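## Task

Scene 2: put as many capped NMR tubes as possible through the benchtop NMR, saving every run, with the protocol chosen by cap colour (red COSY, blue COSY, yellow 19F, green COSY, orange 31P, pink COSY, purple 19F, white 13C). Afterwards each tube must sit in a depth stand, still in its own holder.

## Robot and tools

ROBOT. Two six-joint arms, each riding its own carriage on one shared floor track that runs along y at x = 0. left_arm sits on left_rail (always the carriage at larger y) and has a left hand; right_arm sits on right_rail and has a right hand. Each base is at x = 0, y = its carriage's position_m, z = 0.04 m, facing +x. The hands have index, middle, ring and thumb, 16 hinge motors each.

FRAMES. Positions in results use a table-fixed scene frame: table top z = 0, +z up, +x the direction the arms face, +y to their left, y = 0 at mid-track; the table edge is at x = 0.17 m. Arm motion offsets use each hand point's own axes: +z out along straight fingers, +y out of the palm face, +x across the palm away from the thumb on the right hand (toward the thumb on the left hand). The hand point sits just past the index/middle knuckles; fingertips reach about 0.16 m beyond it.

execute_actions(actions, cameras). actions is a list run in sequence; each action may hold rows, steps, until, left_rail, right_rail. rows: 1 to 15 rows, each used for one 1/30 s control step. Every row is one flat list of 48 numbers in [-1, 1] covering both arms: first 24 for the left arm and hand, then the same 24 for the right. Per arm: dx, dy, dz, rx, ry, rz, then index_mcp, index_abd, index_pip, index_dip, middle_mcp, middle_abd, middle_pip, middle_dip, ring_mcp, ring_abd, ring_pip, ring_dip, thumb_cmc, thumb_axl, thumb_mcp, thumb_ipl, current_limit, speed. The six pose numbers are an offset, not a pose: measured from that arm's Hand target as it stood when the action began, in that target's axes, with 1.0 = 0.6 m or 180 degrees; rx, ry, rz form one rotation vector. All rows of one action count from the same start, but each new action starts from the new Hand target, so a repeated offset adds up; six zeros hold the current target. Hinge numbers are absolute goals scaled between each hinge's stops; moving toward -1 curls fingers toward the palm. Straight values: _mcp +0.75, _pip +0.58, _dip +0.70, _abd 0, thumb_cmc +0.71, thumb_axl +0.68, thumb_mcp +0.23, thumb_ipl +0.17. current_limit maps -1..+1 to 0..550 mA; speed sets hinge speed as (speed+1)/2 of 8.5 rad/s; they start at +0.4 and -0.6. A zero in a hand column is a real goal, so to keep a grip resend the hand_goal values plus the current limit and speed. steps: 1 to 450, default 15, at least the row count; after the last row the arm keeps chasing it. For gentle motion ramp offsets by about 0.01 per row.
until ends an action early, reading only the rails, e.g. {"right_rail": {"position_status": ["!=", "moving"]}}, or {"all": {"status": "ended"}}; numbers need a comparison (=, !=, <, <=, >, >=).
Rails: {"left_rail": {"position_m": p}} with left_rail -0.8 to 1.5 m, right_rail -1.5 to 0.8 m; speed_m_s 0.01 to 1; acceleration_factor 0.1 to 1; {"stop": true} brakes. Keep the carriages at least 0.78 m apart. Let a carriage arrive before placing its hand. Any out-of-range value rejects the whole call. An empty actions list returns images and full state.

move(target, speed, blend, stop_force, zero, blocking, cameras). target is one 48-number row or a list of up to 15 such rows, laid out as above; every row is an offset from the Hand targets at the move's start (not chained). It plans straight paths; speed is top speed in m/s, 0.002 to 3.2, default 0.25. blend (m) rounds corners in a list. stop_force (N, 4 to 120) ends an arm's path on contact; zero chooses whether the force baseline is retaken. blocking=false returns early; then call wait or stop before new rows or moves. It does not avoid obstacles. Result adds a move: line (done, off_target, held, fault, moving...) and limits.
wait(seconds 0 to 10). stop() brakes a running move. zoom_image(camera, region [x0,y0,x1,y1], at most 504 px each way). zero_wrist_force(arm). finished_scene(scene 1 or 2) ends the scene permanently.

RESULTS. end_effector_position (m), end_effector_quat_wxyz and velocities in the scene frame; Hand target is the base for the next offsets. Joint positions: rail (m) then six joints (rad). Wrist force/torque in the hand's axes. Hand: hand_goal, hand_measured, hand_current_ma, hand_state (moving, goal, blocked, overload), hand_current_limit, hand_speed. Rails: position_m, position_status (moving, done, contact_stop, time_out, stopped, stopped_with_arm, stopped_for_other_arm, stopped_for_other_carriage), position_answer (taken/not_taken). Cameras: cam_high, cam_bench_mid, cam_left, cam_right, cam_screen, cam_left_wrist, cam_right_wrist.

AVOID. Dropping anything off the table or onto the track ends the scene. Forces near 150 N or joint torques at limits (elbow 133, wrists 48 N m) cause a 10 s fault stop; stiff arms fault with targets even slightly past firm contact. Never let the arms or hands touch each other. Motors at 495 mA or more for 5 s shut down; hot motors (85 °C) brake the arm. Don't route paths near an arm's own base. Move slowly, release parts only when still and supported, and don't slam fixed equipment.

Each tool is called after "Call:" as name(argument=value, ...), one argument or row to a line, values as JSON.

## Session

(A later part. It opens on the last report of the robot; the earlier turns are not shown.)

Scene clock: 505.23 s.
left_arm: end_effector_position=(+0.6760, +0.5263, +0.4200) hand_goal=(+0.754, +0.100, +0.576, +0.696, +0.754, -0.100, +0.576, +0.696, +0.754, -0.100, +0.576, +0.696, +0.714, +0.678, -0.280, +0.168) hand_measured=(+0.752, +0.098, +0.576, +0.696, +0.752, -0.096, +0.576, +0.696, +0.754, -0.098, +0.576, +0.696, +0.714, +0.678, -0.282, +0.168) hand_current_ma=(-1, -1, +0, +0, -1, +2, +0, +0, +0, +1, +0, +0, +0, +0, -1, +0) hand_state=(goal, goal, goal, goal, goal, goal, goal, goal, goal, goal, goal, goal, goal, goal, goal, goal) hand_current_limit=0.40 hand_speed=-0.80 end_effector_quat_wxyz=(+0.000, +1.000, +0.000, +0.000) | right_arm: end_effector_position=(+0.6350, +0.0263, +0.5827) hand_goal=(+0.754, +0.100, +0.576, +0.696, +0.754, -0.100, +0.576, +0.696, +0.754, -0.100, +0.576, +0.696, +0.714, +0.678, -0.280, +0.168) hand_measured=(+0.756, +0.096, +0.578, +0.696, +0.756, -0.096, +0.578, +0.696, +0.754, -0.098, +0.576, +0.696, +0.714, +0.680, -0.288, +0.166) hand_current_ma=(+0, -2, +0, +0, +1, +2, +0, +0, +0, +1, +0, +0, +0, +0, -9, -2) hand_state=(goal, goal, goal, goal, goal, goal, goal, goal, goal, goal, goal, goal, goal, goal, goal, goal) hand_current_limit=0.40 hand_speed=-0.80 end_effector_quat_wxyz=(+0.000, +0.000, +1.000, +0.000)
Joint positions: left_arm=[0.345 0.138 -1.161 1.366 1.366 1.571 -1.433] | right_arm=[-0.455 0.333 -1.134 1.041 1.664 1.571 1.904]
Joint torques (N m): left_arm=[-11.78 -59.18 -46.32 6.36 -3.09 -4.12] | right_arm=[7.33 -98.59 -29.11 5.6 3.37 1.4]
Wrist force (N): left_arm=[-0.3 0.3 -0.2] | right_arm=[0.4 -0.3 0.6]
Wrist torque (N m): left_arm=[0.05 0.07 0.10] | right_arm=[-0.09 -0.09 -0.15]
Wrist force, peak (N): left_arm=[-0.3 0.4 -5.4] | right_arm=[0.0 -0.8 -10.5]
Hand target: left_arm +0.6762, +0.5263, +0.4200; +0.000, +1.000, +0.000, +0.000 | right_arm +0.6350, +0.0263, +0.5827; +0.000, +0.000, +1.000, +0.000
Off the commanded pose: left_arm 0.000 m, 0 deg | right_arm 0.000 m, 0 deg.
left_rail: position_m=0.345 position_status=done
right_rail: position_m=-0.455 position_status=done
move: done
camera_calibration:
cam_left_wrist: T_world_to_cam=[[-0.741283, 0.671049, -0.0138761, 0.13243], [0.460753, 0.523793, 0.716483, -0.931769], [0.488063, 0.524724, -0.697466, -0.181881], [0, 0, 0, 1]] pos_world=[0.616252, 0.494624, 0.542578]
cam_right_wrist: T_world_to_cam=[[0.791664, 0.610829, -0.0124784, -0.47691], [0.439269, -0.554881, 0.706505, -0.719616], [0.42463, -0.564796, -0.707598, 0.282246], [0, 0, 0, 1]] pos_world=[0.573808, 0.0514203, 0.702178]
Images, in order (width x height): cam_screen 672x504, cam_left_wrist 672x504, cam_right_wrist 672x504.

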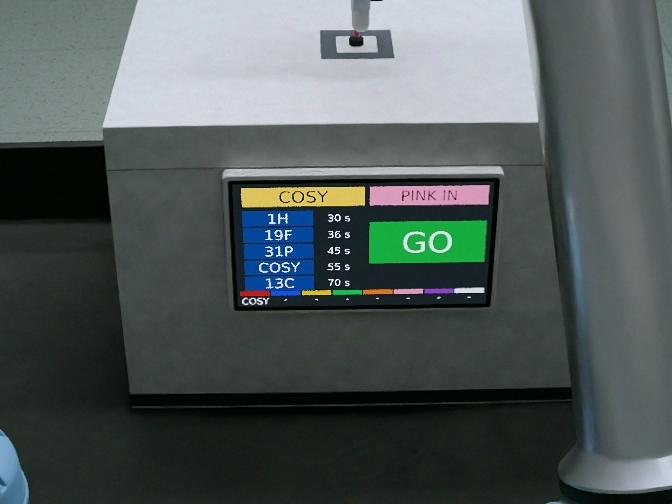

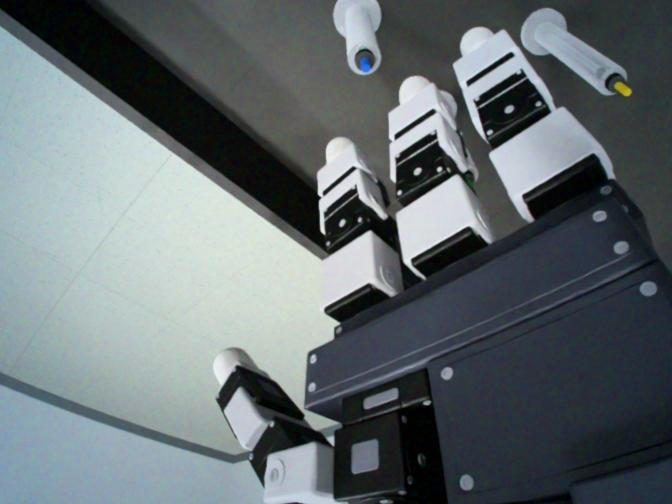

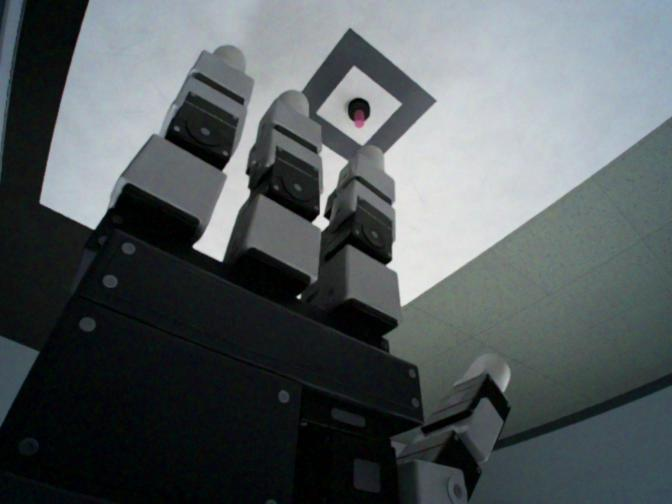

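Call:
move(
  target=[
    [0,0,0,0,0,0,0.754,0.1,0.576,0.696,0.754,-0.1,0.576,0.696,0.754,-0.1,0.576,0.696,0.714,0.678,-0.281,0.168,0.4,-0.8,0.5833,-0.1372,0.0878,0,0,0,0.754,0.1,0.576,0.696,0.754,-0.1,0.576,0.696,0.754,-0.1,0.576,0.696,0.714,0.678,-0.281,0.168,0.4,-0.8],
    [0,0,0,0,0,0,0.754,0.1,0.576,0.696,0.754,-0.1,0.576,0.696,0.754,-0.1,0.576,0.696,0.714,0.678,-0.281,0.168,0.4,-0.8,0.5983,-0.1938,0.6055,0,0,0,0.754,0.1,0.576,0.696,0.754,-0.1,0.576,0.696,0.754,-0.1,0.576,0.696,0.714,0.678,-0.281,0.168,0.4,-0.8],
    [0,0,0,0,0,0,0.754,0.1,0.576,0.696,0.754,-0.1,0.576,0.696,0.754,-0.1,0.576,0.696,0.714,0.678,-0.281,0.168,0.4,-0.8,0.5442,-0.1938,0.6055,0,0,0,0.754,0.1,0.576,0.696,0.754,-0.1,0.576,0.696,0.754,-0.1,0.576,0.696,0.714,0.678,-0.281,0.168,0.4,-0.8],
    [0,0,0,0,0,0,0.754,0.1,0.576,0.696,0.754,-0.1,0.576,0.696,0.754,-0.1,0.576,0.696,0.714,0.678,-0.281,0.168,0.4,-0.8,0.58,-0.1938,0.6055,0,0,0,0.754,0.1,0.576,0.696,0.754,-0.1,0.576,0.696,0.754,-0.1,0.576,0.696,0.714,0.678,-0.281,0.168,0.4,-0.8],
  ],
  speed=[0.7,0.6,0.1,0.15],
  blend=[0.07,0.02,0,0],
  cameras=["cam_screen"],
)

Scene clock: 554.07 s.
left_arm: end_effector_position=(+0.6762, +0.5263, +0.4200) hand_goal=(+0.754, +0.100, +0.576, +0.696, +0.754, -0.100, +0.576, +0.696, +0.754, -0.100, +0.576, +0.696, +0.714, +0.678, -0.280, +0.168) hand_measured=(+0.752, +0.098, +0.576, +0.696, +0.752, -0.096, +0.576, +0.696, +0.754, -0.098, +0.576, +0.696, +0.714, +0.678, -0.282, +0.168) hand_current_ma=(-1, -1, +0, +0, -1, +2, +0, +0, +0, +1, +0, +0, +0, +0, -1, +0) hand_state=(goal, goal, goal, goal, goal, goal, goal, goal, goal, goal, goal, goal, goal, goal, goal, goal) hand_current_limit=0.40 hand_speed=-0.80 end_effector_quat_wxyz=(+0.000, +1.000, +0.000, +0.000) | right_arm: end_effector_position=(+0.2873, -0.0901, +0.2193) hand_goal=(+0.754, +0.100, +0.576, +0.696, +0.754, -0.100, +0.576, +0.696, +0.754, -0.100, +0.576, +0.696, +0.714, +0.678, -0.280, +0.168) hand_measured=(+0.754, +0.098, +0.578, +0.696, +0.756, -0.096, +0.578, +0.696, +0.754, -0.098, +0.576, +0.696, +0.716, +0.680, -0.288, +0.164) hand_current_ma=(+0, -1, +0, +0, +0, +1, +0, +0, +0, +1, +0, +0, +1, +1, -10, -3) hand_state=(goal, goal, goal, goal, goal, goal, goal, goal, goal, goal, goal, goal, goal, goal, goal, goal) hand_current_limit=0.40 hand_speed=-0.80 end_effector_quat_wxyz=(+0.000, +0.000, +1.000, +0.000)
Joint positions: left_arm=[0.345 0.138 -1.161 1.366 1.366 1.571 -1.433] | right_arm=[-0.455 0.345 -1.53 2.227 0.874 1.571 1.915]
Joint torques (N m): left_arm=[-11.93 -57.42 -47.13 6.56 -0.61 -3.86] | right_arm=[8.43 -53.83 -19.17 2.26 -1.25 1.67]
Wrist force (N): left_arm=[-0.2 0.4 -0.1] | right_arm=[-0.1 -0.2 0.8]
Wrist torque (N m): left_arm=[0.06 0.06 0.11] | right_arm=[-0.11 -0.02 -0.22]
Wrist force, peak (N): left_arm=[-0.7 0.3 -0.4] | right_arm=[6.6 -0.2 -3.6]
Hand target: left_arm +0.6762, +0.5263, +0.4200; +0.000, +1.000, +0.000, +0.000 | right_arm +0.2870, -0.0901, +0.2194; +0.000, +0.000, +1.000, +0.000
Off the commanded pose: left_arm 0.000 m, 0 deg | right_arm 0.000 m, 0 deg.
left_rail: position_m=0.345 position_status=done
right_rail: position_m=-0.455 position_status=done
move: done; blend cut to 0.0162 m at target 2
Images, in order (width x height): cam_screen 672x504.

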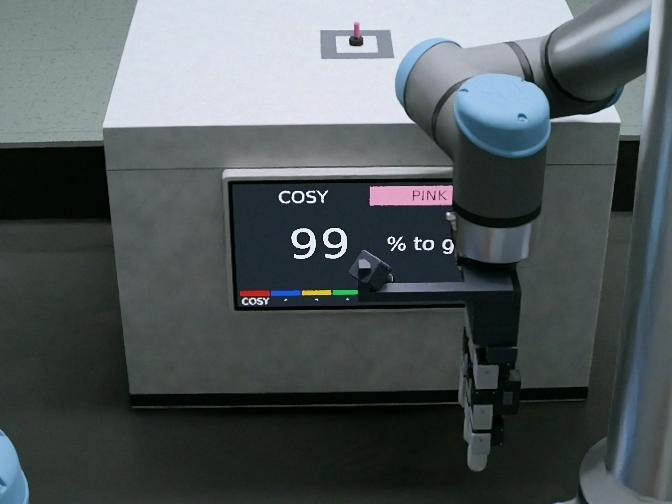

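Call:
wait(
  seconds=9,
  cameras=["cam_screen"],
)

Scene clock: 609.73 s.
left_arm: end_effector_position=(+0.6762, +0.5263, +0.4200) hand_goal=(+0.754, +0.100, +0.576, +0.696, +0.754, -0.100, +0.576, +0.696, +0.754, -0.100, +0.576, +0.696, +0.714, +0.678, -0.280, +0.168) hand_measured=(+0.752, +0.098, +0.576, +0.696, +0.752, -0.096, +0.576, +0.696, +0.754, -0.098, +0.576, +0.696, +0.714, +0.678, -0.282, +0.168) hand_current_ma=(-1, -1, +0, +0, -1, +2, +0, +0, +0, +1, +0, +0, +0, +0, -1, +0) hand_state=(goal, goal, goal, goal, goal, goal, goal, goal, goal, goal, goal, goal, goal, goal, goal, goal) hand_current_limit=0.40 hand_speed=-0.80 end_effector_quat_wxyz=(+0.000, +1.000, +0.000, +0.000) | right_arm: end_effector_position=(+0.2870, -0.0901, +0.2194) hand_goal=(+0.754, +0.100, +0.576, +0.696, +0.754, -0.100, +0.576, +0.696, +0.754, -0.100, +0.576, +0.696, +0.714, +0.678, -0.280, +0.168) hand_measured=(+0.754, +0.098, +0.578, +0.696, +0.756, -0.096, +0.578, +0.696, +0.754, -0.098, +0.576, +0.696, +0.716, +0.680, -0.288, +0.164) hand_current_ma=(+0, -1, +0, +0, +0, +1, +0, +0, +0, +1, +0, +0, +1, +1, -10, -3) hand_state=(goal, goal, goal, goal, goal, goal, goal, goal, goal, goal, goal, goal, goal, goal, goal, goal) hand_current_limit=0.40 hand_speed=-0.80 end_effector_quat_wxyz=(+0.000, +0.000, +1.000, +0.000)
Joint positions: left_arm=[0.345 0.138 -1.161 1.366 1.366 1.571 -1.433] | right_arm=[-0.455 0.345 -1.53 2.227 0.874 1.571 1.916]
Joint torques (N m): left_arm=[-7.3 -57.16 -46.95 6.21 1.71 -2.07] | right_arm=[8.56 -54.23 -18.34 5.3 2.93 1.1]
Wrist force (N): left_arm=[-0.2 0.3 -0.1] | right_arm=[-0.2 -0.7 0.4]
Wrist torque (N m): left_arm=[0.04 0.06 0.11] | right_arm=[-0.15 -0.01 -0.23]
Wrist force, peak (N): left_arm=[-0.6 0.1 -0.6] | right_arm=[0.7 -0.6 0.8]
Hand target: left_arm +0.6762, +0.5263, +0.4200; +0.000, +1.000, +0.000, +0.000 | right_arm +0.2870, -0.0901, +0.2194; +0.000, +0.000, +1.000, +0.000
Off the commanded pose: left_arm 0.000 m, 0 deg | right_arm 0.000 m, 0 deg.
left_rail: position_m=0.345 position_status=done
right_rail: position_m=-0.455 position_status=done
wait: 9.00 s; at rest from the start
Images, in order (width x height): cam_screen 672x504.

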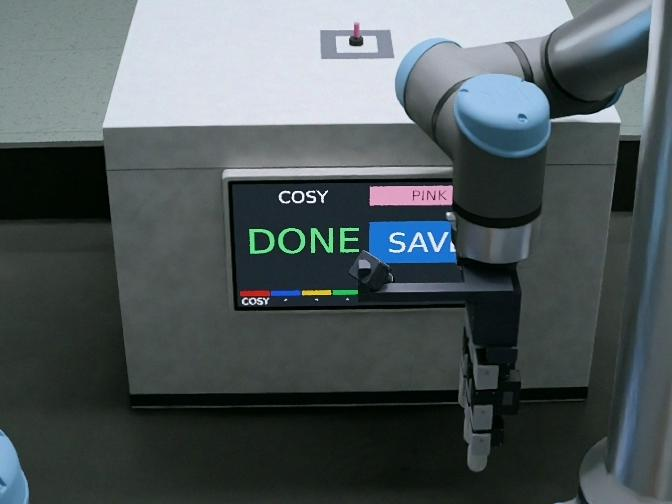

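Call:
move(
  target=[
    [0,0,0,0,0,0,0.754,0.1,0.576,0.696,0.754,-0.1,0.576,0.696,0.754,-0.1,0.576,0.696,0.714,0.678,-0.281,0.168,0.4,-0.8,-0.0358,0,0,0,0,0,0.754,0.1,0.576,0.696,0.754,-0.1,0.576,0.696,0.754,-0.1,0.576,0.696,0.714,0.678,-0.281,0.168,0.4,-0.8],
    [0,0,0,0,0,0,0.754,0.1,0.576,0.696,0.754,-0.1,0.576,0.696,0.754,-0.1,0.576,0.696,0.714,0.678,-0.281,0.168,0.4,-0.8,0.015,0,0,0,0,0,0.754,0.1,0.576,0.696,0.754,-0.1,0.576,0.696,0.754,-0.1,0.576,0.696,0.714,0.678,-0.281,0.168,0.4,-0.8],
    [0,0.0012,0.1992,0,0,0,0.754,0.1,0.576,0.696,0.754,-0.1,0.576,0.696,0.754,-0.1,0.576,0.696,0.714,0.678,-0.281,0.168,0.4,-0.8,0.0033,0.0567,-0.5177,0,0,0,0.754,0.1,0.576,0.696,0.754,-0.1,0.576,0.696,0.754,-0.1,0.576,0.696,0.714,0.678,-0.281,0.168,0.4,-0.8],
    [0,0.0012,0.1992,0,0,0,0.754,0.1,0.576,0.696,0.754,-0.1,0.576,0.696,0.754,-0.1,0.576,0.696,0.714,0.678,-0.281,0.168,0.4,-0.8,-0.618,0.1937,-0.601,0,0,0,0.754,0.1,0.576,0.696,0.754,-0.1,0.576,0.696,0.754,-0.1,0.576,0.696,0.714,0.678,-0.281,0.168,0.4,-0.8],
    [0,0.0012,0.1992,0,0,0,0.754,-0.3,0.576,0.696,0.754,0.3,0.576,0.696,0.754,-0.1,0.576,0.696,0.714,0.678,-0.281,0.168,0.75,-0.8,-0.618,0.1937,-0.5027,0,0,0,0.754,-0.3,0.576,0.696,0.754,0.3,0.576,0.696,0.754,-0.1,0.576,0.696,0.714,0.678,-0.281,0.168,0.75,-0.8],
    [0,0.0012,0.1492,0,0,0,0.754,-0.3,0.576,0.696,0.754,0.3,0.576,0.696,0.754,-0.1,0.576,0.696,0.714,0.678,-0.281,0.168,0.75,-0.8,-0.618,0.1937,-0.5527,0,0,0,0.754,-0.3,0.576,0.696,0.754,0.3,0.576,0.696,0.754,-0.1,0.576,0.696,0.714,0.678,-0.281,0.168,0.75,-0.8],
    [0,0.0012,-0.3,0,0,0,0.754,-0.3,0.576,0.696,0.754,0.3,0.576,0.696,0.754,-0.1,0.576,0.696,0.714,0.678,-0.281,0.168,0.75,-0.8,-0.618,0.1937,-0.8177,0,0,0,0.754,-0.3,0.576,0.696,0.754,0.3,0.576,0.696,0.754,-0.1,0.576,0.696,0.714,0.678,-0.281,0.168,0.75,-0.8],
    [-0.11,0.5772,-0.4667,0,0,0,0.754,-0.3,0.576,0.696,0.754,0.3,0.576,0.696,0.754,-0.1,0.576,0.696,0.714,0.678,-0.281,0.168,0.75,-0.8,-0.5217,-0.3667,-0.801,0,0,0,0.754,-0.3,0.576,0.696,0.754,0.3,0.576,0.696,0.754,-0.1,0.576,0.696,0.714,0.678,-0.281,0.168,0.75,-0.8],
    [-0.0353,0.9938,-0.4667,0,0,0,0.754,-0.3,0.576,0.696,0.754,0.3,0.576,0.696,0.754,-0.1,0.576,0.696,0.714,0.678,-0.281,0.168,0.75,-0.8,-0.6457,-0.7292,-0.501,0,0,0,0.754,-0.3,0.576,0.696,0.754,0.3,0.576,0.696,0.754,-0.1,0.576,0.696,0.714,0.678,-0.281,0.168,0.75,-0.8],
  ],
  speed=[0.1,0.15,0.6,0.6,0.15,0.05,0.45,0.48,0.45],
  blend=[0,0.005,0.06,0.02,0,0.015,0.01,0.03,0],
  cameras=["cam_screen","cam_left_wrist","cam_right_wrist"],
)

Call:
zoom_image(
  camera="cam_right_wrist",
  region=[238, 0, 358, 120],
)

Call:
zoom_image(
  camera="cam_left_wrist",
  region=[314, 0, 434, 120],
)

Scene clock: 656.23 s.
left_arm: end_effector_position=(+0.6549, -0.0699, +0.6999) hand_goal=(+0.754, -0.300, +0.576, +0.696, +0.754, +0.300, +0.576, +0.696, +0.754, -0.100, +0.576, +0.696, +0.714, +0.678, -0.280, +0.168) hand_measured=(+0.754, -0.056, +0.576, +0.696, +0.754, +0.046, +0.576, +0.696, +0.754, -0.098, +0.576, +0.696, +0.714, +0.678, -0.282, +0.168) hand_current_ma=(+0, +481, +0, +0, +0, -481, +0, +0, +0, +1, +0, +0, +0, +0, -1, +0) hand_state=(goal, blocked, goal, goal, goal, blocked, goal, goal, goal, goal, goal, goal, goal, goal, goal, goal) hand_current_limit=0.75 hand_speed=-0.80 end_effector_quat_wxyz=(+0.000, +1.000, +0.000, +0.000) | right_arm: end_effector_position=(+0.6744, -0.5275, +0.5201) hand_goal=(+0.754, -0.300, +0.576, +0.696, +0.754, +0.300, +0.576, +0.696, +0.754, -0.100, +0.576, +0.696, +0.714, +0.678, -0.280, +0.168) hand_measured=(+0.754, -0.104, +0.578, +0.696, +0.754, +0.100, +0.578, +0.696, +0.754, -0.100, +0.576, +0.696, +0.716, +0.680, -0.286, +0.166) hand_current_ma=(+0, +481, +0, +0, +0, -481, +0, +0, +0, +0, +0, +0, +1, +1, -8, -2) hand_state=(goal, blocked, goal, goal, goal, blocked, goal, goal, goal, goal, goal, goal, goal, goal, goal, goal) hand_current_limit=0.75 hand_speed=-0.80 end_effector_quat_wxyz=(+0.000, +0.000, +1.000, +0.000)
Joint positions: left_arm=[0.345 -0.728 -1.12 0.81 1.881 1.571 -2.298] | right_arm=[-0.455 -0.5 -1.244 1.304 1.511 1.571 1.071]
Joint torques (N m): left_arm=[-11.87 -57.75 -45.76 6.58 -3.31 -3.91] | right_arm=[-8.91 -51.97 -56.75 2.13 -3.77 -1.97]
Wrist force (N): left_arm=[0.2 0.4 0.2] | right_arm=[0.1 -0.5 0.6]
Wrist torque (N m): left_arm=[-0.02 0.09 0.17] | right_arm=[-0.10 -0.04 0.10]
Wrist force, peak (N): left_arm=[0.8 -0.2 -5.9] | right_arm=[-2.2 -1.4 -47.1]
Hand target: left_arm +0.6550, -0.0700, +0.6999; +0.000, +1.000, +0.000, +0.000 | right_arm +0.6744, -0.5276, +0.5200; +0.000, +0.000, +1.000, +0.000
Off the commanded pose: left_arm 0.000 m, 0 deg | right_arm 0.000 m, 0 deg.
left_rail: position_m=0.345 position_status=done
right_rail: position_m=-0.455 position_status=done
move: done
camera_calibration:
cam_left_wrist: T_world_to_cam=[[-0.741284, 0.671049, -0.0138762, 0.520752], [0.460753, 0.523793, 0.716483, -0.810305], [0.488063, 0.524724, -0.697466, 0.336478], [0, 0, 0, 1]] pos_world=[0.595152, -0.101576, 0.822478]
cam_right_wrist: T_world_to_cam=[[0.791664, 0.610829, -0.0124784, -0.170605], [0.439269, -0.554881, 0.706505, -0.999989], [0.42463, -0.564796, -0.707598, -0.0915642], [0, 0, 0, 1]] pos_world=[0.613208, -0.50238, 0.639578]
Images, in order (width x height): cam_screen 672x504, cam_left_wrist 672x504, cam_right_wrist 672x504.

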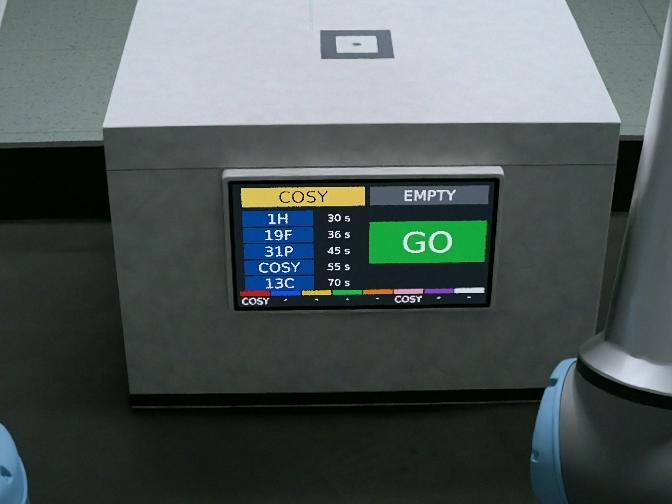

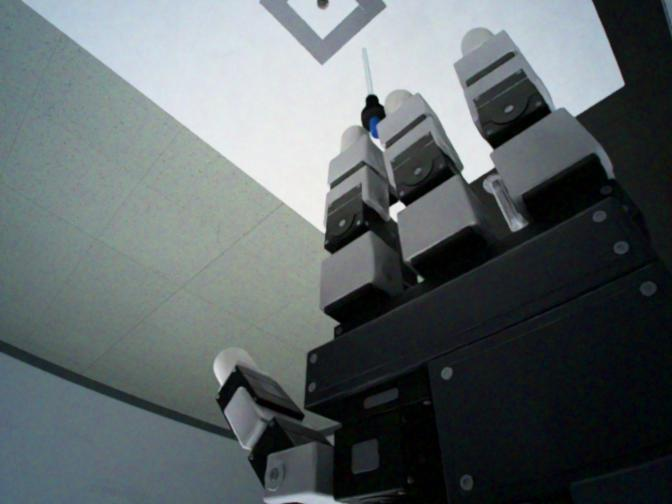

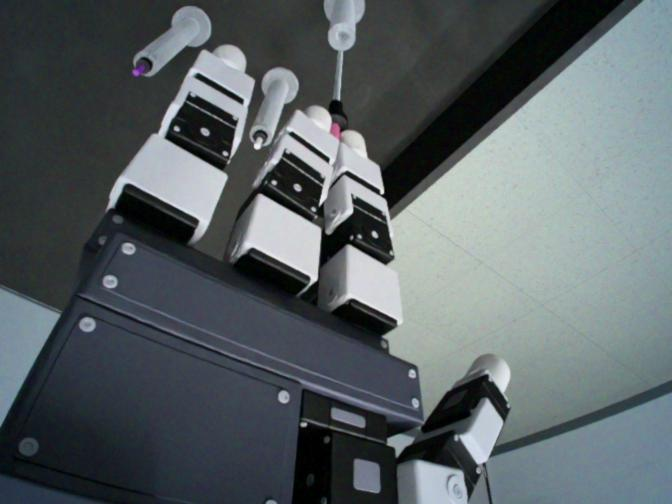

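Scaled by 4.200 from the camera's 672x504 image, which has a finer 960x720 frame.

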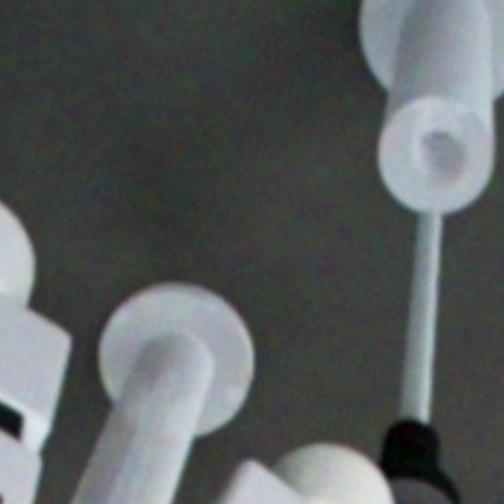

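Scaled by 4.200 from the camera's 672x504 image, which has a finer 960x720 frame.

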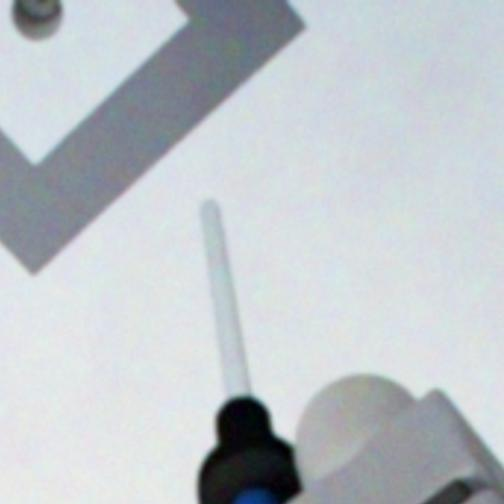

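Call:
zoom_image(
  camera="cam_right_wrist",
  region=[314, 10, 374, 70],
)

Scaled by 8.400 from the camera's 672x504 image, which has a finer 960x720 frame.

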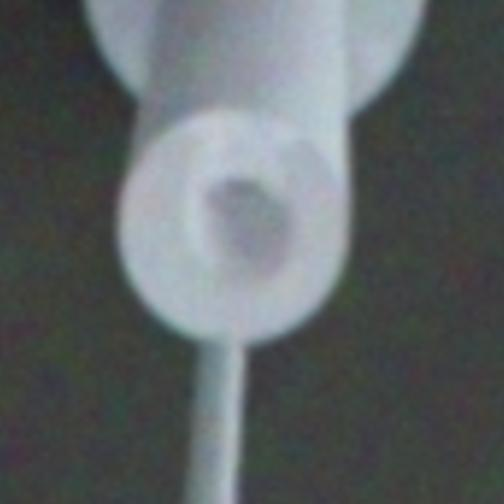

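Call:
move(
  target=[0.007,0.0938,0,0,0,0,0.754,-0.3,0.576,0.696,0.754,0.3,0.576,0.696,0.754,-0.1,0.576,0.696,0.714,0.678,-0.281,0.168,0.75,-0.8,0,0,0.1,0,0,0,0.754,-0.3,0.576,0.696,0.754,0.3,0.576,0.696,0.754,-0.1,0.576,0.696,0.714,0.678,-0.281,0.168,0.75,-0.8],
  speed=0.17,
  cameras=["cam_left_wrist","cam_screen"],
)

Call:
zoom_image(
  camera="cam_left_wrist",
  region=[314, 0, 434, 120],
)

Call:
zoom_image(
  camera="cam_screen",
  region=[300, 0, 420, 90],
)

Scene clock: 727.10 s.
left_arm: end_effector_position=(+0.6592, -0.1262, +0.6999) hand_goal=(+0.754, -0.300, +0.576, +0.696, +0.754, +0.300, +0.576, +0.696, +0.754, -0.100, +0.576, +0.696, +0.714, +0.678, -0.280, +0.168) hand_measured=(+0.754, -0.056, +0.576, +0.696, +0.754, +0.046, +0.576, +0.696, +0.754, -0.098, +0.576, +0.696, +0.714, +0.678, -0.282, +0.168) hand_current_ma=(+0, +481, +0, +0, +0, -481, +0, +0, +0, +1, +0, +0, +0, +0, -1, +0) hand_state=(goal, blocked, goal, goal, goal, blocked, goal, goal, goal, goal, goal, goal, goal, goal, goal, goal) hand_current_limit=0.75 hand_speed=-0.80 end_effector_quat_wxyz=(+0.000, +1.000, +0.000, +0.000) | right_arm: end_effector_position=(+0.6744, -0.5275, +0.4601) hand_goal=(+0.754, -0.300, +0.576, +0.696, +0.754, +0.300, +0.576, +0.696, +0.754, -0.100, +0.576, +0.696, +0.714, +0.678, -0.280, +0.168) hand_measured=(+0.754, -0.104, +0.578, +0.696, +0.754, +0.100, +0.578, +0.696, +0.754, -0.100, +0.576, +0.696, +0.716, +0.680, -0.286, +0.166) hand_current_ma=(+0, +481, +0, +0, +0, -481, +0, +0, +0, +0, +0, +0, +1, +1, -8, -2) hand_state=(goal, blocked, goal, goal, goal, blocked, goal, goal, goal, goal, goal, goal, goal, goal, goal, goal) hand_current_limit=0.75 hand_speed=-0.80 end_effector_quat_wxyz=(+0.000, +0.000, +1.000, +0.000)
Joint positions: left_arm=[0.345 -0.781 -1.047 0.698 1.92 1.571 -2.352] | right_arm=[-0.455 -0.5 -1.233 1.394 1.409 1.571 1.071]
Joint torques (N m): left_arm=[-13.37 -63.28 -44.42 6.52 0.41 -4.05] | right_arm=[-5.49 -50.13 -28.51 2.05 -2.96 -2.19]
Wrist force (N): left_arm=[0.2 0.0 -0.3] | right_arm=[-0.1 -0.8 -0.4]
Wrist torque (N m): left_arm=[0.07 0.05 0.15] | right_arm=[-0.07 0.00 0.09]
Wrist force, peak (N): left_arm=[0.1 1.0 0.2] | right_arm=[-0.1 -0.7 1.2]
Hand target: left_arm +0.6592, -0.1263, +0.6999; +0.000, +1.000, +0.000, +0.000 | right_arm +0.6744, -0.5275, +0.4600; +0.000, +0.000, +1.000, +0.000
Off the commanded pose: left_arm 0.000 m, 0 deg | right_arm 0.000 m, 0 deg.
left_rail: position_m=0.345 position_status=done
right_rail: position_m=-0.455 position_status=done
move: done
camera_calibration:
cam_left_wrist: T_world_to_cam=[[-0.741318, 0.671012, -0.0138194, 0.561613], [0.460814, 0.523851, 0.716401, -0.782712], [0.487953, 0.524713, -0.697552, 0.364105], [0, 0, 0, 1]] pos_world=[0.599353, -0.157876, 0.822478]
Images, in order (width x height): cam_screen 672x504, cam_left_wrist 672x504.

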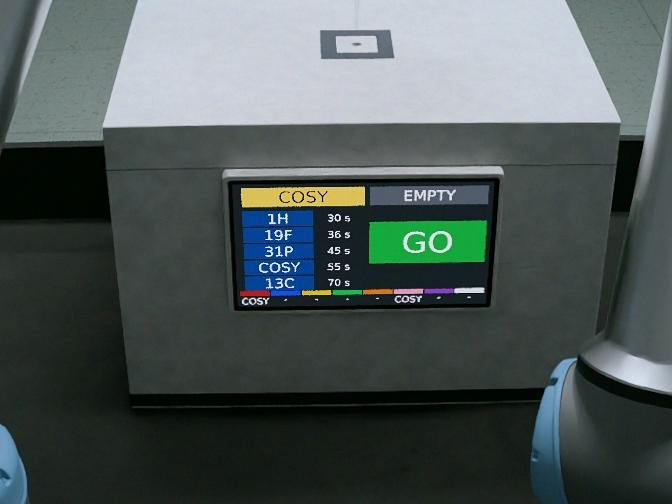

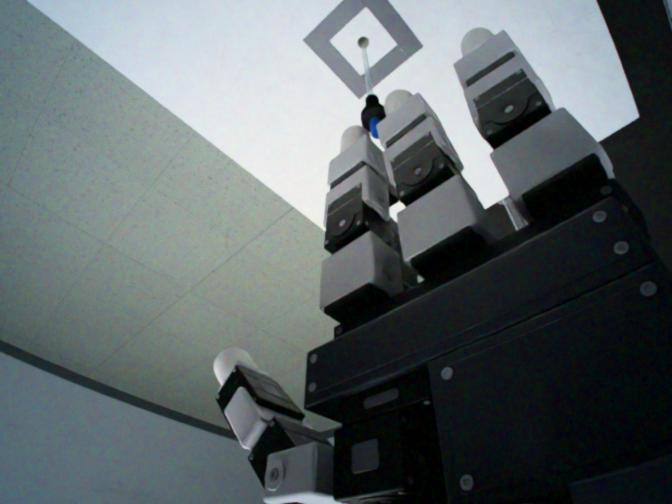

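Scaled by 4.200 from the camera's 672x504 image, which has a finer 960x720 frame.

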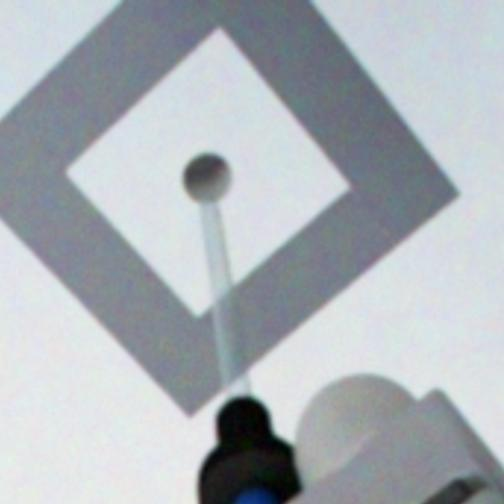

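Scaled by 4.200 from the camera's 672x504 image, which has a finer 960x720 frame.

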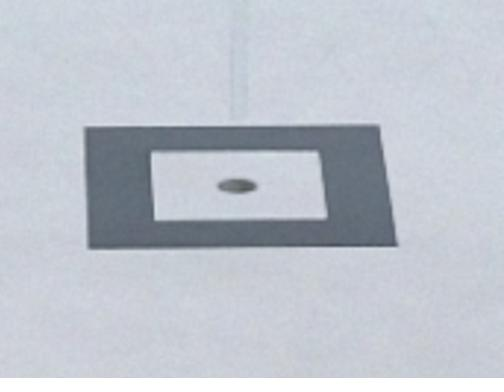

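Call:
move(
  target=[
    [0,0,0.2332,0,0,0,0.754,-0.3,0.576,0.696,0.754,0.3,0.576,0.696,0.754,-0.1,0.576,0.696,0.714,0.678,-0.281,0.168,0.75,-0.8,0,0,0.235,0,0,0,0.754,-0.3,0.576,0.696,0.754,0.3,0.576,0.696,0.754,-0.1,0.576,0.696,0.714,0.678,-0.281,0.168,0.75,-0.8],
    [0,0,0.3003,0,0,0,0.754,-0.3,0.576,0.696,0.754,0.3,0.576,0.696,0.754,-0.1,0.576,0.696,0.714,0.678,-0.281,0.168,0.75,-0.8,0,0,0.255,0,0,0,0.754,-0.3,0.576,0.696,0.754,0.3,0.576,0.696,0.754,-0.1,0.576,0.696,0.714,0.678,-0.281,0.168,0.75,-0.8],
  ],
  speed=[0.18,0.06],
  blend=[0.005,0],
  stop_force=6,
  cameras=["cam_screen","cam_right"],
)

Scene clock: 741.30 s.
left_arm: end_effector_position=(+0.6592, -0.1262, +0.5230) hand_goal=(+0.754, -0.300, +0.576, +0.696, +0.754, +0.300, +0.576, +0.696, +0.754, -0.100, +0.576, +0.696, +0.714, +0.678, -0.280, +0.168) hand_measured=(+0.762, -0.056, +0.582, +0.698, +0.762, +0.046, +0.580, +0.698, +0.754, -0.098, +0.576, +0.696, +0.714, +0.678, -0.282, +0.168) hand_current_ma=(+8, +481, +5, +0, +7, -481, +3, +0, +0, +1, +0, +0, +0, +0, -1, +0) hand_state=(goal, blocked, goal, goal, goal, blocked, goal, goal, goal, goal, goal, goal, goal, goal, goal, goal) hand_current_limit=0.75 hand_speed=-0.80 end_effector_quat_wxyz=(+0.000, +1.000, +0.000, +0.000) | right_arm: end_effector_position=(+0.6744, -0.5275, +0.3089) hand_goal=(+0.754, -0.300, +0.576, +0.696, +0.754, +0.300, +0.576, +0.696, +0.754, -0.100, +0.576, +0.696, +0.714, +0.678, -0.280, +0.168) hand_measured=(+0.754, -0.104, +0.578, +0.696, +0.754, +0.100, +0.578, +0.696, +0.754, -0.100, +0.576, +0.696, +0.716, +0.680, -0.286, +0.166) hand_current_ma=(+0, +481, +0, +0, +0, -481, +0, +0, +0, +0, +0, +0, +1, +1, -8, -2) hand_state=(goal, blocked, goal, goal, goal, blocked, goal, goal, goal, goal, goal, goal, goal, goal, goal, goal) hand_current_limit=0.75 hand_speed=-0.80 end_effector_quat_wxyz=(+0.000, +0.000, +1.000, +0.000)
Joint positions: left_arm=[0.345 -0.782 -1.11 1.11 1.571 1.571 -2.352] | right_arm=[-0.455 -0.5 -1.163 1.572 1.161 1.571 1.071]
Joint torques (N m): left_arm=[4.6 -57.73 -46.01 5.83 0.95 -3.08] | right_arm=[-7.56 -87.13 -50.05 5.48 -3.09 0.82]
Wrist force (N): left_arm=[0.0 -0.8 -4.5] | right_arm=[-0.4 -0.6 -3.7]
Wrist torque (N m): left_arm=[0.48 0.11 0.15] | right_arm=[0.22 -0.04 0.05]
Wrist force, peak (N): left_arm=[0.7 -0.7 -27.4] | right_arm=[-0.2 -0.9 -12.2]
Hand target: left_arm +0.6592, -0.1262, +0.5230; +0.000, +1.000, +0.000, +0.000 (not the last commanded pose) | right_arm +0.6744, -0.5275, +0.3090; +0.000, +0.000, +1.000, +0.000 (not the last commanded pose)
Off the commanded pose: left_arm 0.003 m, 0 deg | right_arm 0.002 m, 0 deg.
left_rail: position_m=0.345 position_status=done
right_rail: position_m=-0.455 position_status=done
move: contact (left_arm, right_arm); path passed 1 of 2 targets
Images, in order (width x height): cam_right 672x504, cam_screen 672x504.

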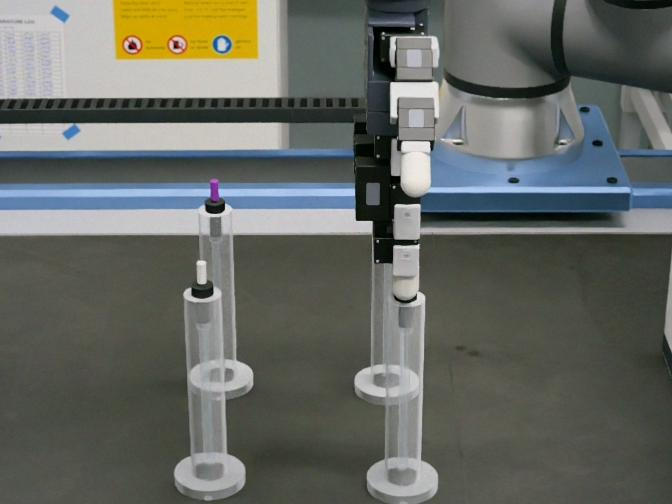

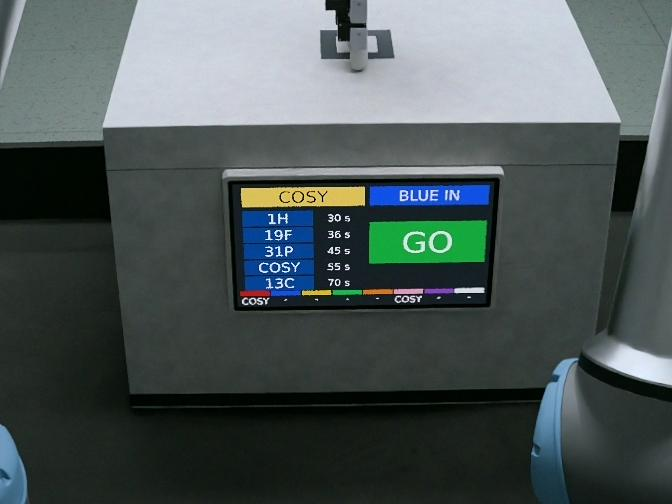

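Call:
move(
  target=[
    [0,0,0,0,0,0,0.754,0.1,0.576,0.696,0.754,-0.1,0.576,0.696,0.754,-0.1,0.576,0.696,0.714,0.678,-0.281,0.168,0.4,-0.8,0,0,0,0,0,0,0.754,0.1,0.576,0.696,0.754,-0.1,0.576,0.696,0.754,-0.1,0.576,0.696,0.714,0.678,-0.281,0.168,0.4,-0.8],
    [0,0,-0.1667,0,0,0,0.754,0.1,0.576,0.696,0.754,-0.1,0.576,0.696,0.754,-0.1,0.576,0.696,0.714,0.678,-0.281,0.168,0.4,-0.8,0,0,-0.1667,0,0,0,0.754,0.1,0.576,0.696,0.754,-0.1,0.576,0.696,0.754,-0.1,0.576,0.696,0.714,0.678,-0.281,0.168,0.4,-0.8],
    [-0.032,-0.4103,-0.2117,0,0,0,0.754,0.1,0.576,0.696,0.754,-0.1,0.576,0.696,0.754,-0.1,0.576,0.696,0.714,0.678,-0.281,0.168,0.4,-0.8,0.4573,0.1792,-0.335,0,0,0,0.754,0.1,0.576,0.696,0.754,-0.1,0.576,0.696,0.754,-0.1,0.576,0.696,0.714,0.678,-0.281,0.168,0.4,-0.8],
    [-0.0487,-0.7103,-0.22,0,0,0,0.754,0.1,0.576,0.696,0.754,-0.1,0.576,0.696,0.754,-0.1,0.576,0.696,0.714,0.678,-0.281,0.168,0.4,-0.8,0.6573,0.7292,-0.235,0,0,0,0.754,0.1,0.576,0.696,0.754,-0.1,0.576,0.696,0.754,-0.1,0.576,0.696,0.714,0.678,-0.281,0.168,0.4,-0.8],
    [-0.0487,-0.7103,-0.22,0,0,0,0.754,0.1,0.576,0.696,0.754,-0.1,0.576,0.696,0.754,-0.1,0.576,0.696,0.714,0.678,-0.281,0.168,0.4,-0.8,0.6507,0.7292,0.1493,0,0,0,0.754,0.1,0.576,0.696,0.754,-0.1,0.576,0.696,0.754,-0.1,0.576,0.696,0.714,0.678,-0.281,0.168,0.4,-0.8],
    [-0.0487,-0.7103,-0.22,0,0,0,0.754,0.1,0.576,0.696,0.754,-0.1,0.576,0.696,0.754,-0.1,0.576,0.696,0.714,0.678,-0.281,0.168,0.4,-0.8,0.6098,0.7292,0.1493,0,0,0,0.754,0.1,0.576,0.696,0.754,-0.1,0.576,0.696,0.754,-0.1,0.576,0.696,0.714,0.678,-0.281,0.168,0.4,-0.8],
    [-0.0487,-0.7103,-0.22,0,0,0,0.754,0.1,0.576,0.696,0.754,-0.1,0.576,0.696,0.754,-0.1,0.576,0.696,0.714,0.678,-0.281,0.168,0.4,-0.8,0.6457,0.7292,0.1493,0,0,0,0.754,0.1,0.576,0.696,0.754,-0.1,0.576,0.696,0.754,-0.1,0.576,0.696,0.714,0.678,-0.281,0.168,0.4,-0.8],
  ],
  speed=[0.1,0.25,0.7,0.7,0.6,0.1,0.2],
  blend=[0,0.03,0.08,0.08,0.02,0,0],
  cameras=["cam_screen","cam_right"],
)

Scene clock: 775.07 s.
left_arm: end_effector_position=(+0.6300, +0.2999, +0.6552) hand_goal=(+0.754, +0.100, +0.576, +0.696, +0.754, -0.100, +0.576, +0.696, +0.754, -0.100, +0.576, +0.696, +0.714, +0.678, -0.280, +0.168) hand_measured=(+0.754, +0.096, +0.578, +0.698, +0.754, -0.096, +0.578, +0.698, +0.754, -0.098, +0.576, +0.696, +0.714, +0.678, -0.282, +0.168) hand_current_ma=(+0, -2, +1, +0, +0, +2, +1, +0, +0, +1, +0, +0, +0, +0, -1, +0) hand_state=(goal, goal, goal, goal, goal, goal, goal, goal, goal, goal, goal, goal, goal, goal, goal, goal) hand_current_limit=0.40 hand_speed=-0.80 end_effector_quat_wxyz=(+0.000, +1.000, +0.000, +0.000) | right_arm: end_effector_position=(+0.2873, -0.0901, +0.2193) hand_goal=(+0.754, +0.100, +0.576, +0.696, +0.754, -0.100, +0.576, +0.696, +0.754, -0.100, +0.576, +0.696, +0.714, +0.678, -0.280, +0.168) hand_measured=(+0.754, +0.098, +0.578, +0.696, +0.754, -0.096, +0.578, +0.696, +0.754, -0.100, +0.576, +0.696, +0.716, +0.680, -0.288, +0.164) hand_current_ma=(+0, -1, +0, +0, +0, +2, +0, +0, +0, +0, +0, +0, +2, +2, -10, -3) hand_state=(goal, goal, goal, goal, goal, goal, goal, goal, goal, goal, goal, goal, goal, goal, goal, goal) hand_current_limit=0.40 hand_speed=-0.80 end_effector_quat_wxyz=(+0.000, +0.000, +1.000, +0.000)
Joint positions: left_arm=[0.345 -0.225 -1.344 1.196 1.719 1.571 -1.795] | right_arm=[-0.455 0.345 -1.529 2.227 0.873 1.571 1.915]
Joint torques (N m): left_arm=[18.36 -42.06 -47.53 6.54 2.59 3.88] | right_arm=[7.8 -59.43 -19.52 2 1.83 1.43]
Wrist force (N): left_arm=[0.0 0.0 0.3] | right_arm=[0.4 -0.6 0.6]
Wrist torque (N m): left_arm=[0.00 0.11 0.02] | right_arm=[-0.16 -0.08 -0.19]
Wrist force, peak (N): left_arm=[-0.9 -0.1 -7.0] | right_arm=[6.9 -0.2 -3.4]
Hand target: left_arm +0.6300, +0.2999, +0.6552; +0.000, +1.000, +0.000, +0.000 | right_arm +0.2870, -0.0900, +0.2193; +0.000, +0.000, +1.000, +0.000
Off the commanded pose: left_arm 0.000 m, 0 deg | right_arm 0.000 m, 0 deg.
left_rail: position_m=0.345 position_status=done
right_rail: position_m=-0.455 position_status=done
move: done; blend cut to 0.0123 m at target 5
Images, in order (width x height): cam_right 672x504, cam_screen 672x504.

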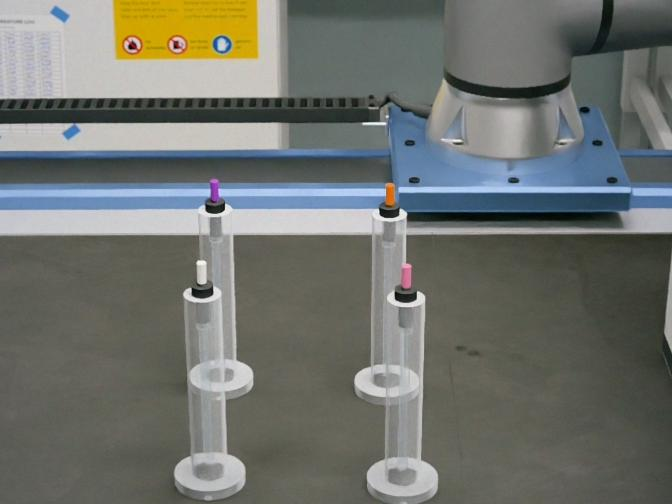

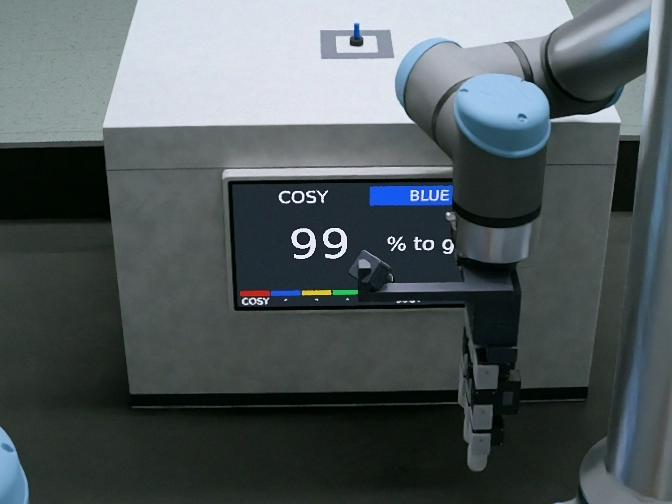

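Call:
zoom_image(
  camera="cam_right",
  region=[350, 160, 450, 320],
)

Call:
zoom_image(
  camera="cam_right",
  region=[160, 160, 260, 320],
)

Scaled by 3.150 from the camera's 672x504 image, which has a finer 960x720 frame.

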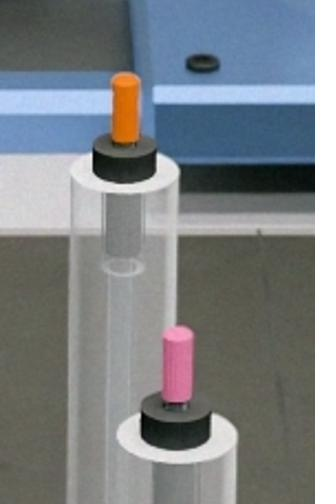

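Scaled by 3.150 from the camera's 672x504 image, which has a finer 960x720 frame.

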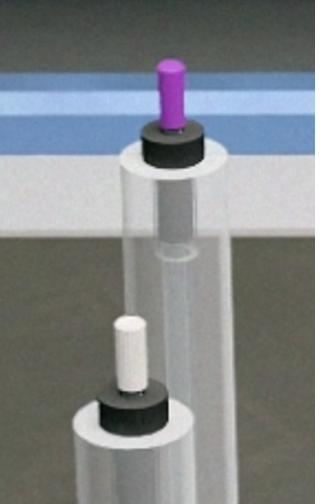

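Call:
zoom_image(
  camera="cam_right",
  region=[365, 195, 415, 235],
)

Call:
zoom_image(
  camera="cam_right",
  region=[380, 275, 430, 315],
)

Call:
zoom_image(
  camera="cam_right",
  region=[180, 275, 230, 315],
)

Call:
zoom_image(
  camera="cam_right",
  region=[190, 190, 240, 230],
)

Scaled by 10.080 from the camera's 672x504 image, which has a finer 960x720 frame.

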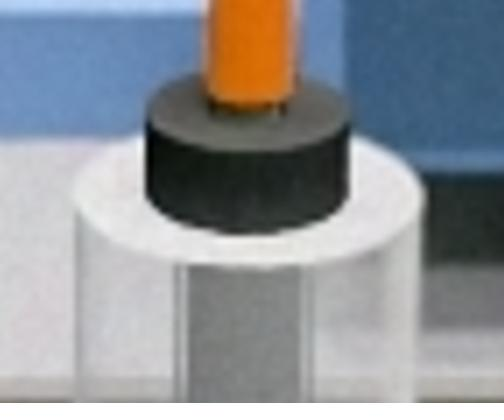

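Scaled by 10.080 from the camera's 672x504 image, which has a finer 960x720 frame.

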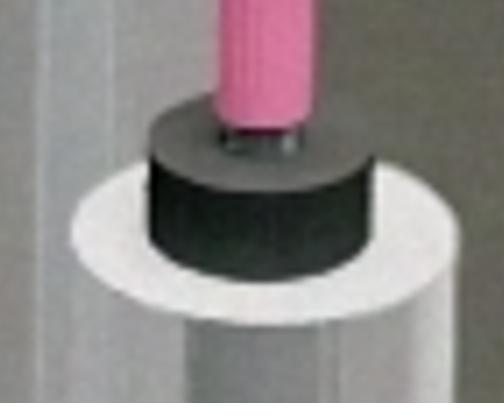

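Scaled by 10.080 from the camera's 672x504 image, which has a finer 960x720 frame.

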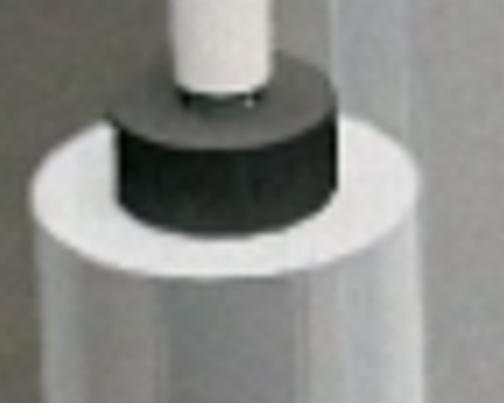

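Scaled by 10.080 from the camera's 672x504 image, which has a finer 960x720 frame.

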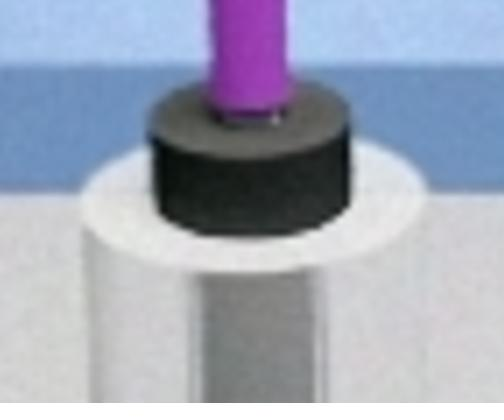

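Call:
wait(
  seconds=0.2,
  cameras=["cam_screen"],
)

Scene clock: 890.90 s.
left_arm: end_effector_position=(+0.6300, +0.2999, +0.6552) hand_goal=(+0.754, +0.100, +0.576, +0.696, +0.754, -0.100, +0.576, +0.696, +0.754, -0.100, +0.576, +0.696, +0.714, +0.678, -0.280, +0.168) hand_measured=(+0.754, +0.096, +0.578, +0.698, +0.754, -0.096, +0.578, +0.698, +0.754, -0.098, +0.576, +0.696, +0.714, +0.678, -0.282, +0.168) hand_current_ma=(+0, -2, +1, +0, +0, +2, +1, +0, +0, +1, +0, +0, +0, +0, -1, +0) hand_state=(goal, goal, goal, goal, goal, goal, goal, goal, goal, goal, goal, goal, goal, goal, goal, goal) hand_current_limit=0.40 hand_speed=-0.80 end_effector_quat_wxyz=(+0.000, +1.000, +0.000, +0.000) | right_arm: end_effector_position=(+0.2870, -0.0900, +0.2193) hand_goal=(+0.754, +0.100, +0.576, +0.696, +0.754, -0.100, +0.576, +0.696, +0.754, -0.100, +0.576, +0.696, +0.714, +0.678, -0.280, +0.168) hand_measured=(+0.754, +0.098, +0.578, +0.696, +0.754, -0.096, +0.578, +0.696, +0.754, -0.100, +0.576, +0.696, +0.716, +0.680, -0.288, +0.164) hand_current_ma=(+0, -1, +0, +0, +0, +2, +0, +0, +0, +0, +0, +0, +2, +2, -10, -3) hand_state=(goal, goal, goal, goal, goal, goal, goal, goal, goal, goal, goal, goal, goal, goal, goal, goal) hand_current_limit=0.40 hand_speed=-0.80 end_effector_quat_wxyz=(+0.000, +0.000, +1.000, +0.000)
Joint positions: left_arm=[0.345 -0.225 -1.344 1.196 1.719 1.571 -1.795] | right_arm=[-0.455 0.345 -1.53 2.227 0.873 1.571 1.916]
Joint torques (N m): left_arm=[18.21 -42.02 -47.51 6.51 2.54 3.96] | right_arm=[9.14 -55.32 -19.07 5.03 3.62 1.63]
Wrist force (N): left_arm=[0.1 0.0 0.4] | right_arm=[0.2 -0.4 0.6]
Wrist torque (N m): left_arm=[-0.01 0.10 0.03] | right_arm=[-0.13 -0.05 -0.20]
Wrist force, peak (N): left_arm=[-0.1 0.2 0.7] | right_arm=[0.4 -0.4 1.3]
Hand target: left_arm +0.6300, +0.2999, +0.6552; +0.000, +1.000, +0.000, +0.000 | right_arm +0.2870, -0.0900, +0.2193; +0.000, +0.000, +1.000, +0.000
Off the commanded pose: left_arm 0.000 m, 0 deg | right_arm 0.000 m, 0 deg.
left_rail: position_m=0.345 position_status=done
right_rail: position_m=-0.455 position_status=done
wait: 0.20 s; at rest from the start
Images, in order (width x height): cam_screen 672x504.

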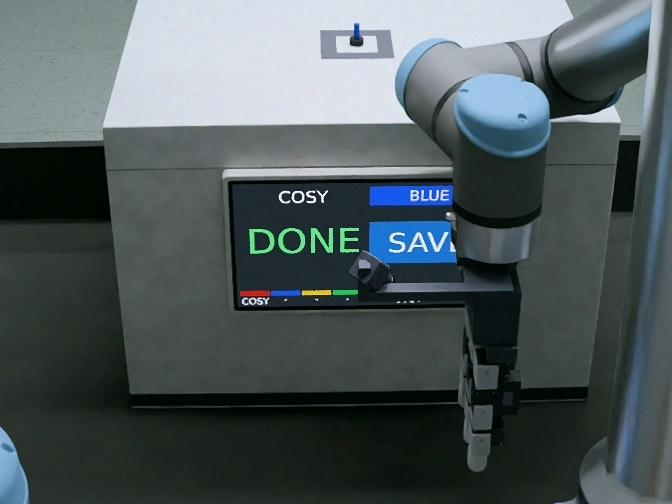

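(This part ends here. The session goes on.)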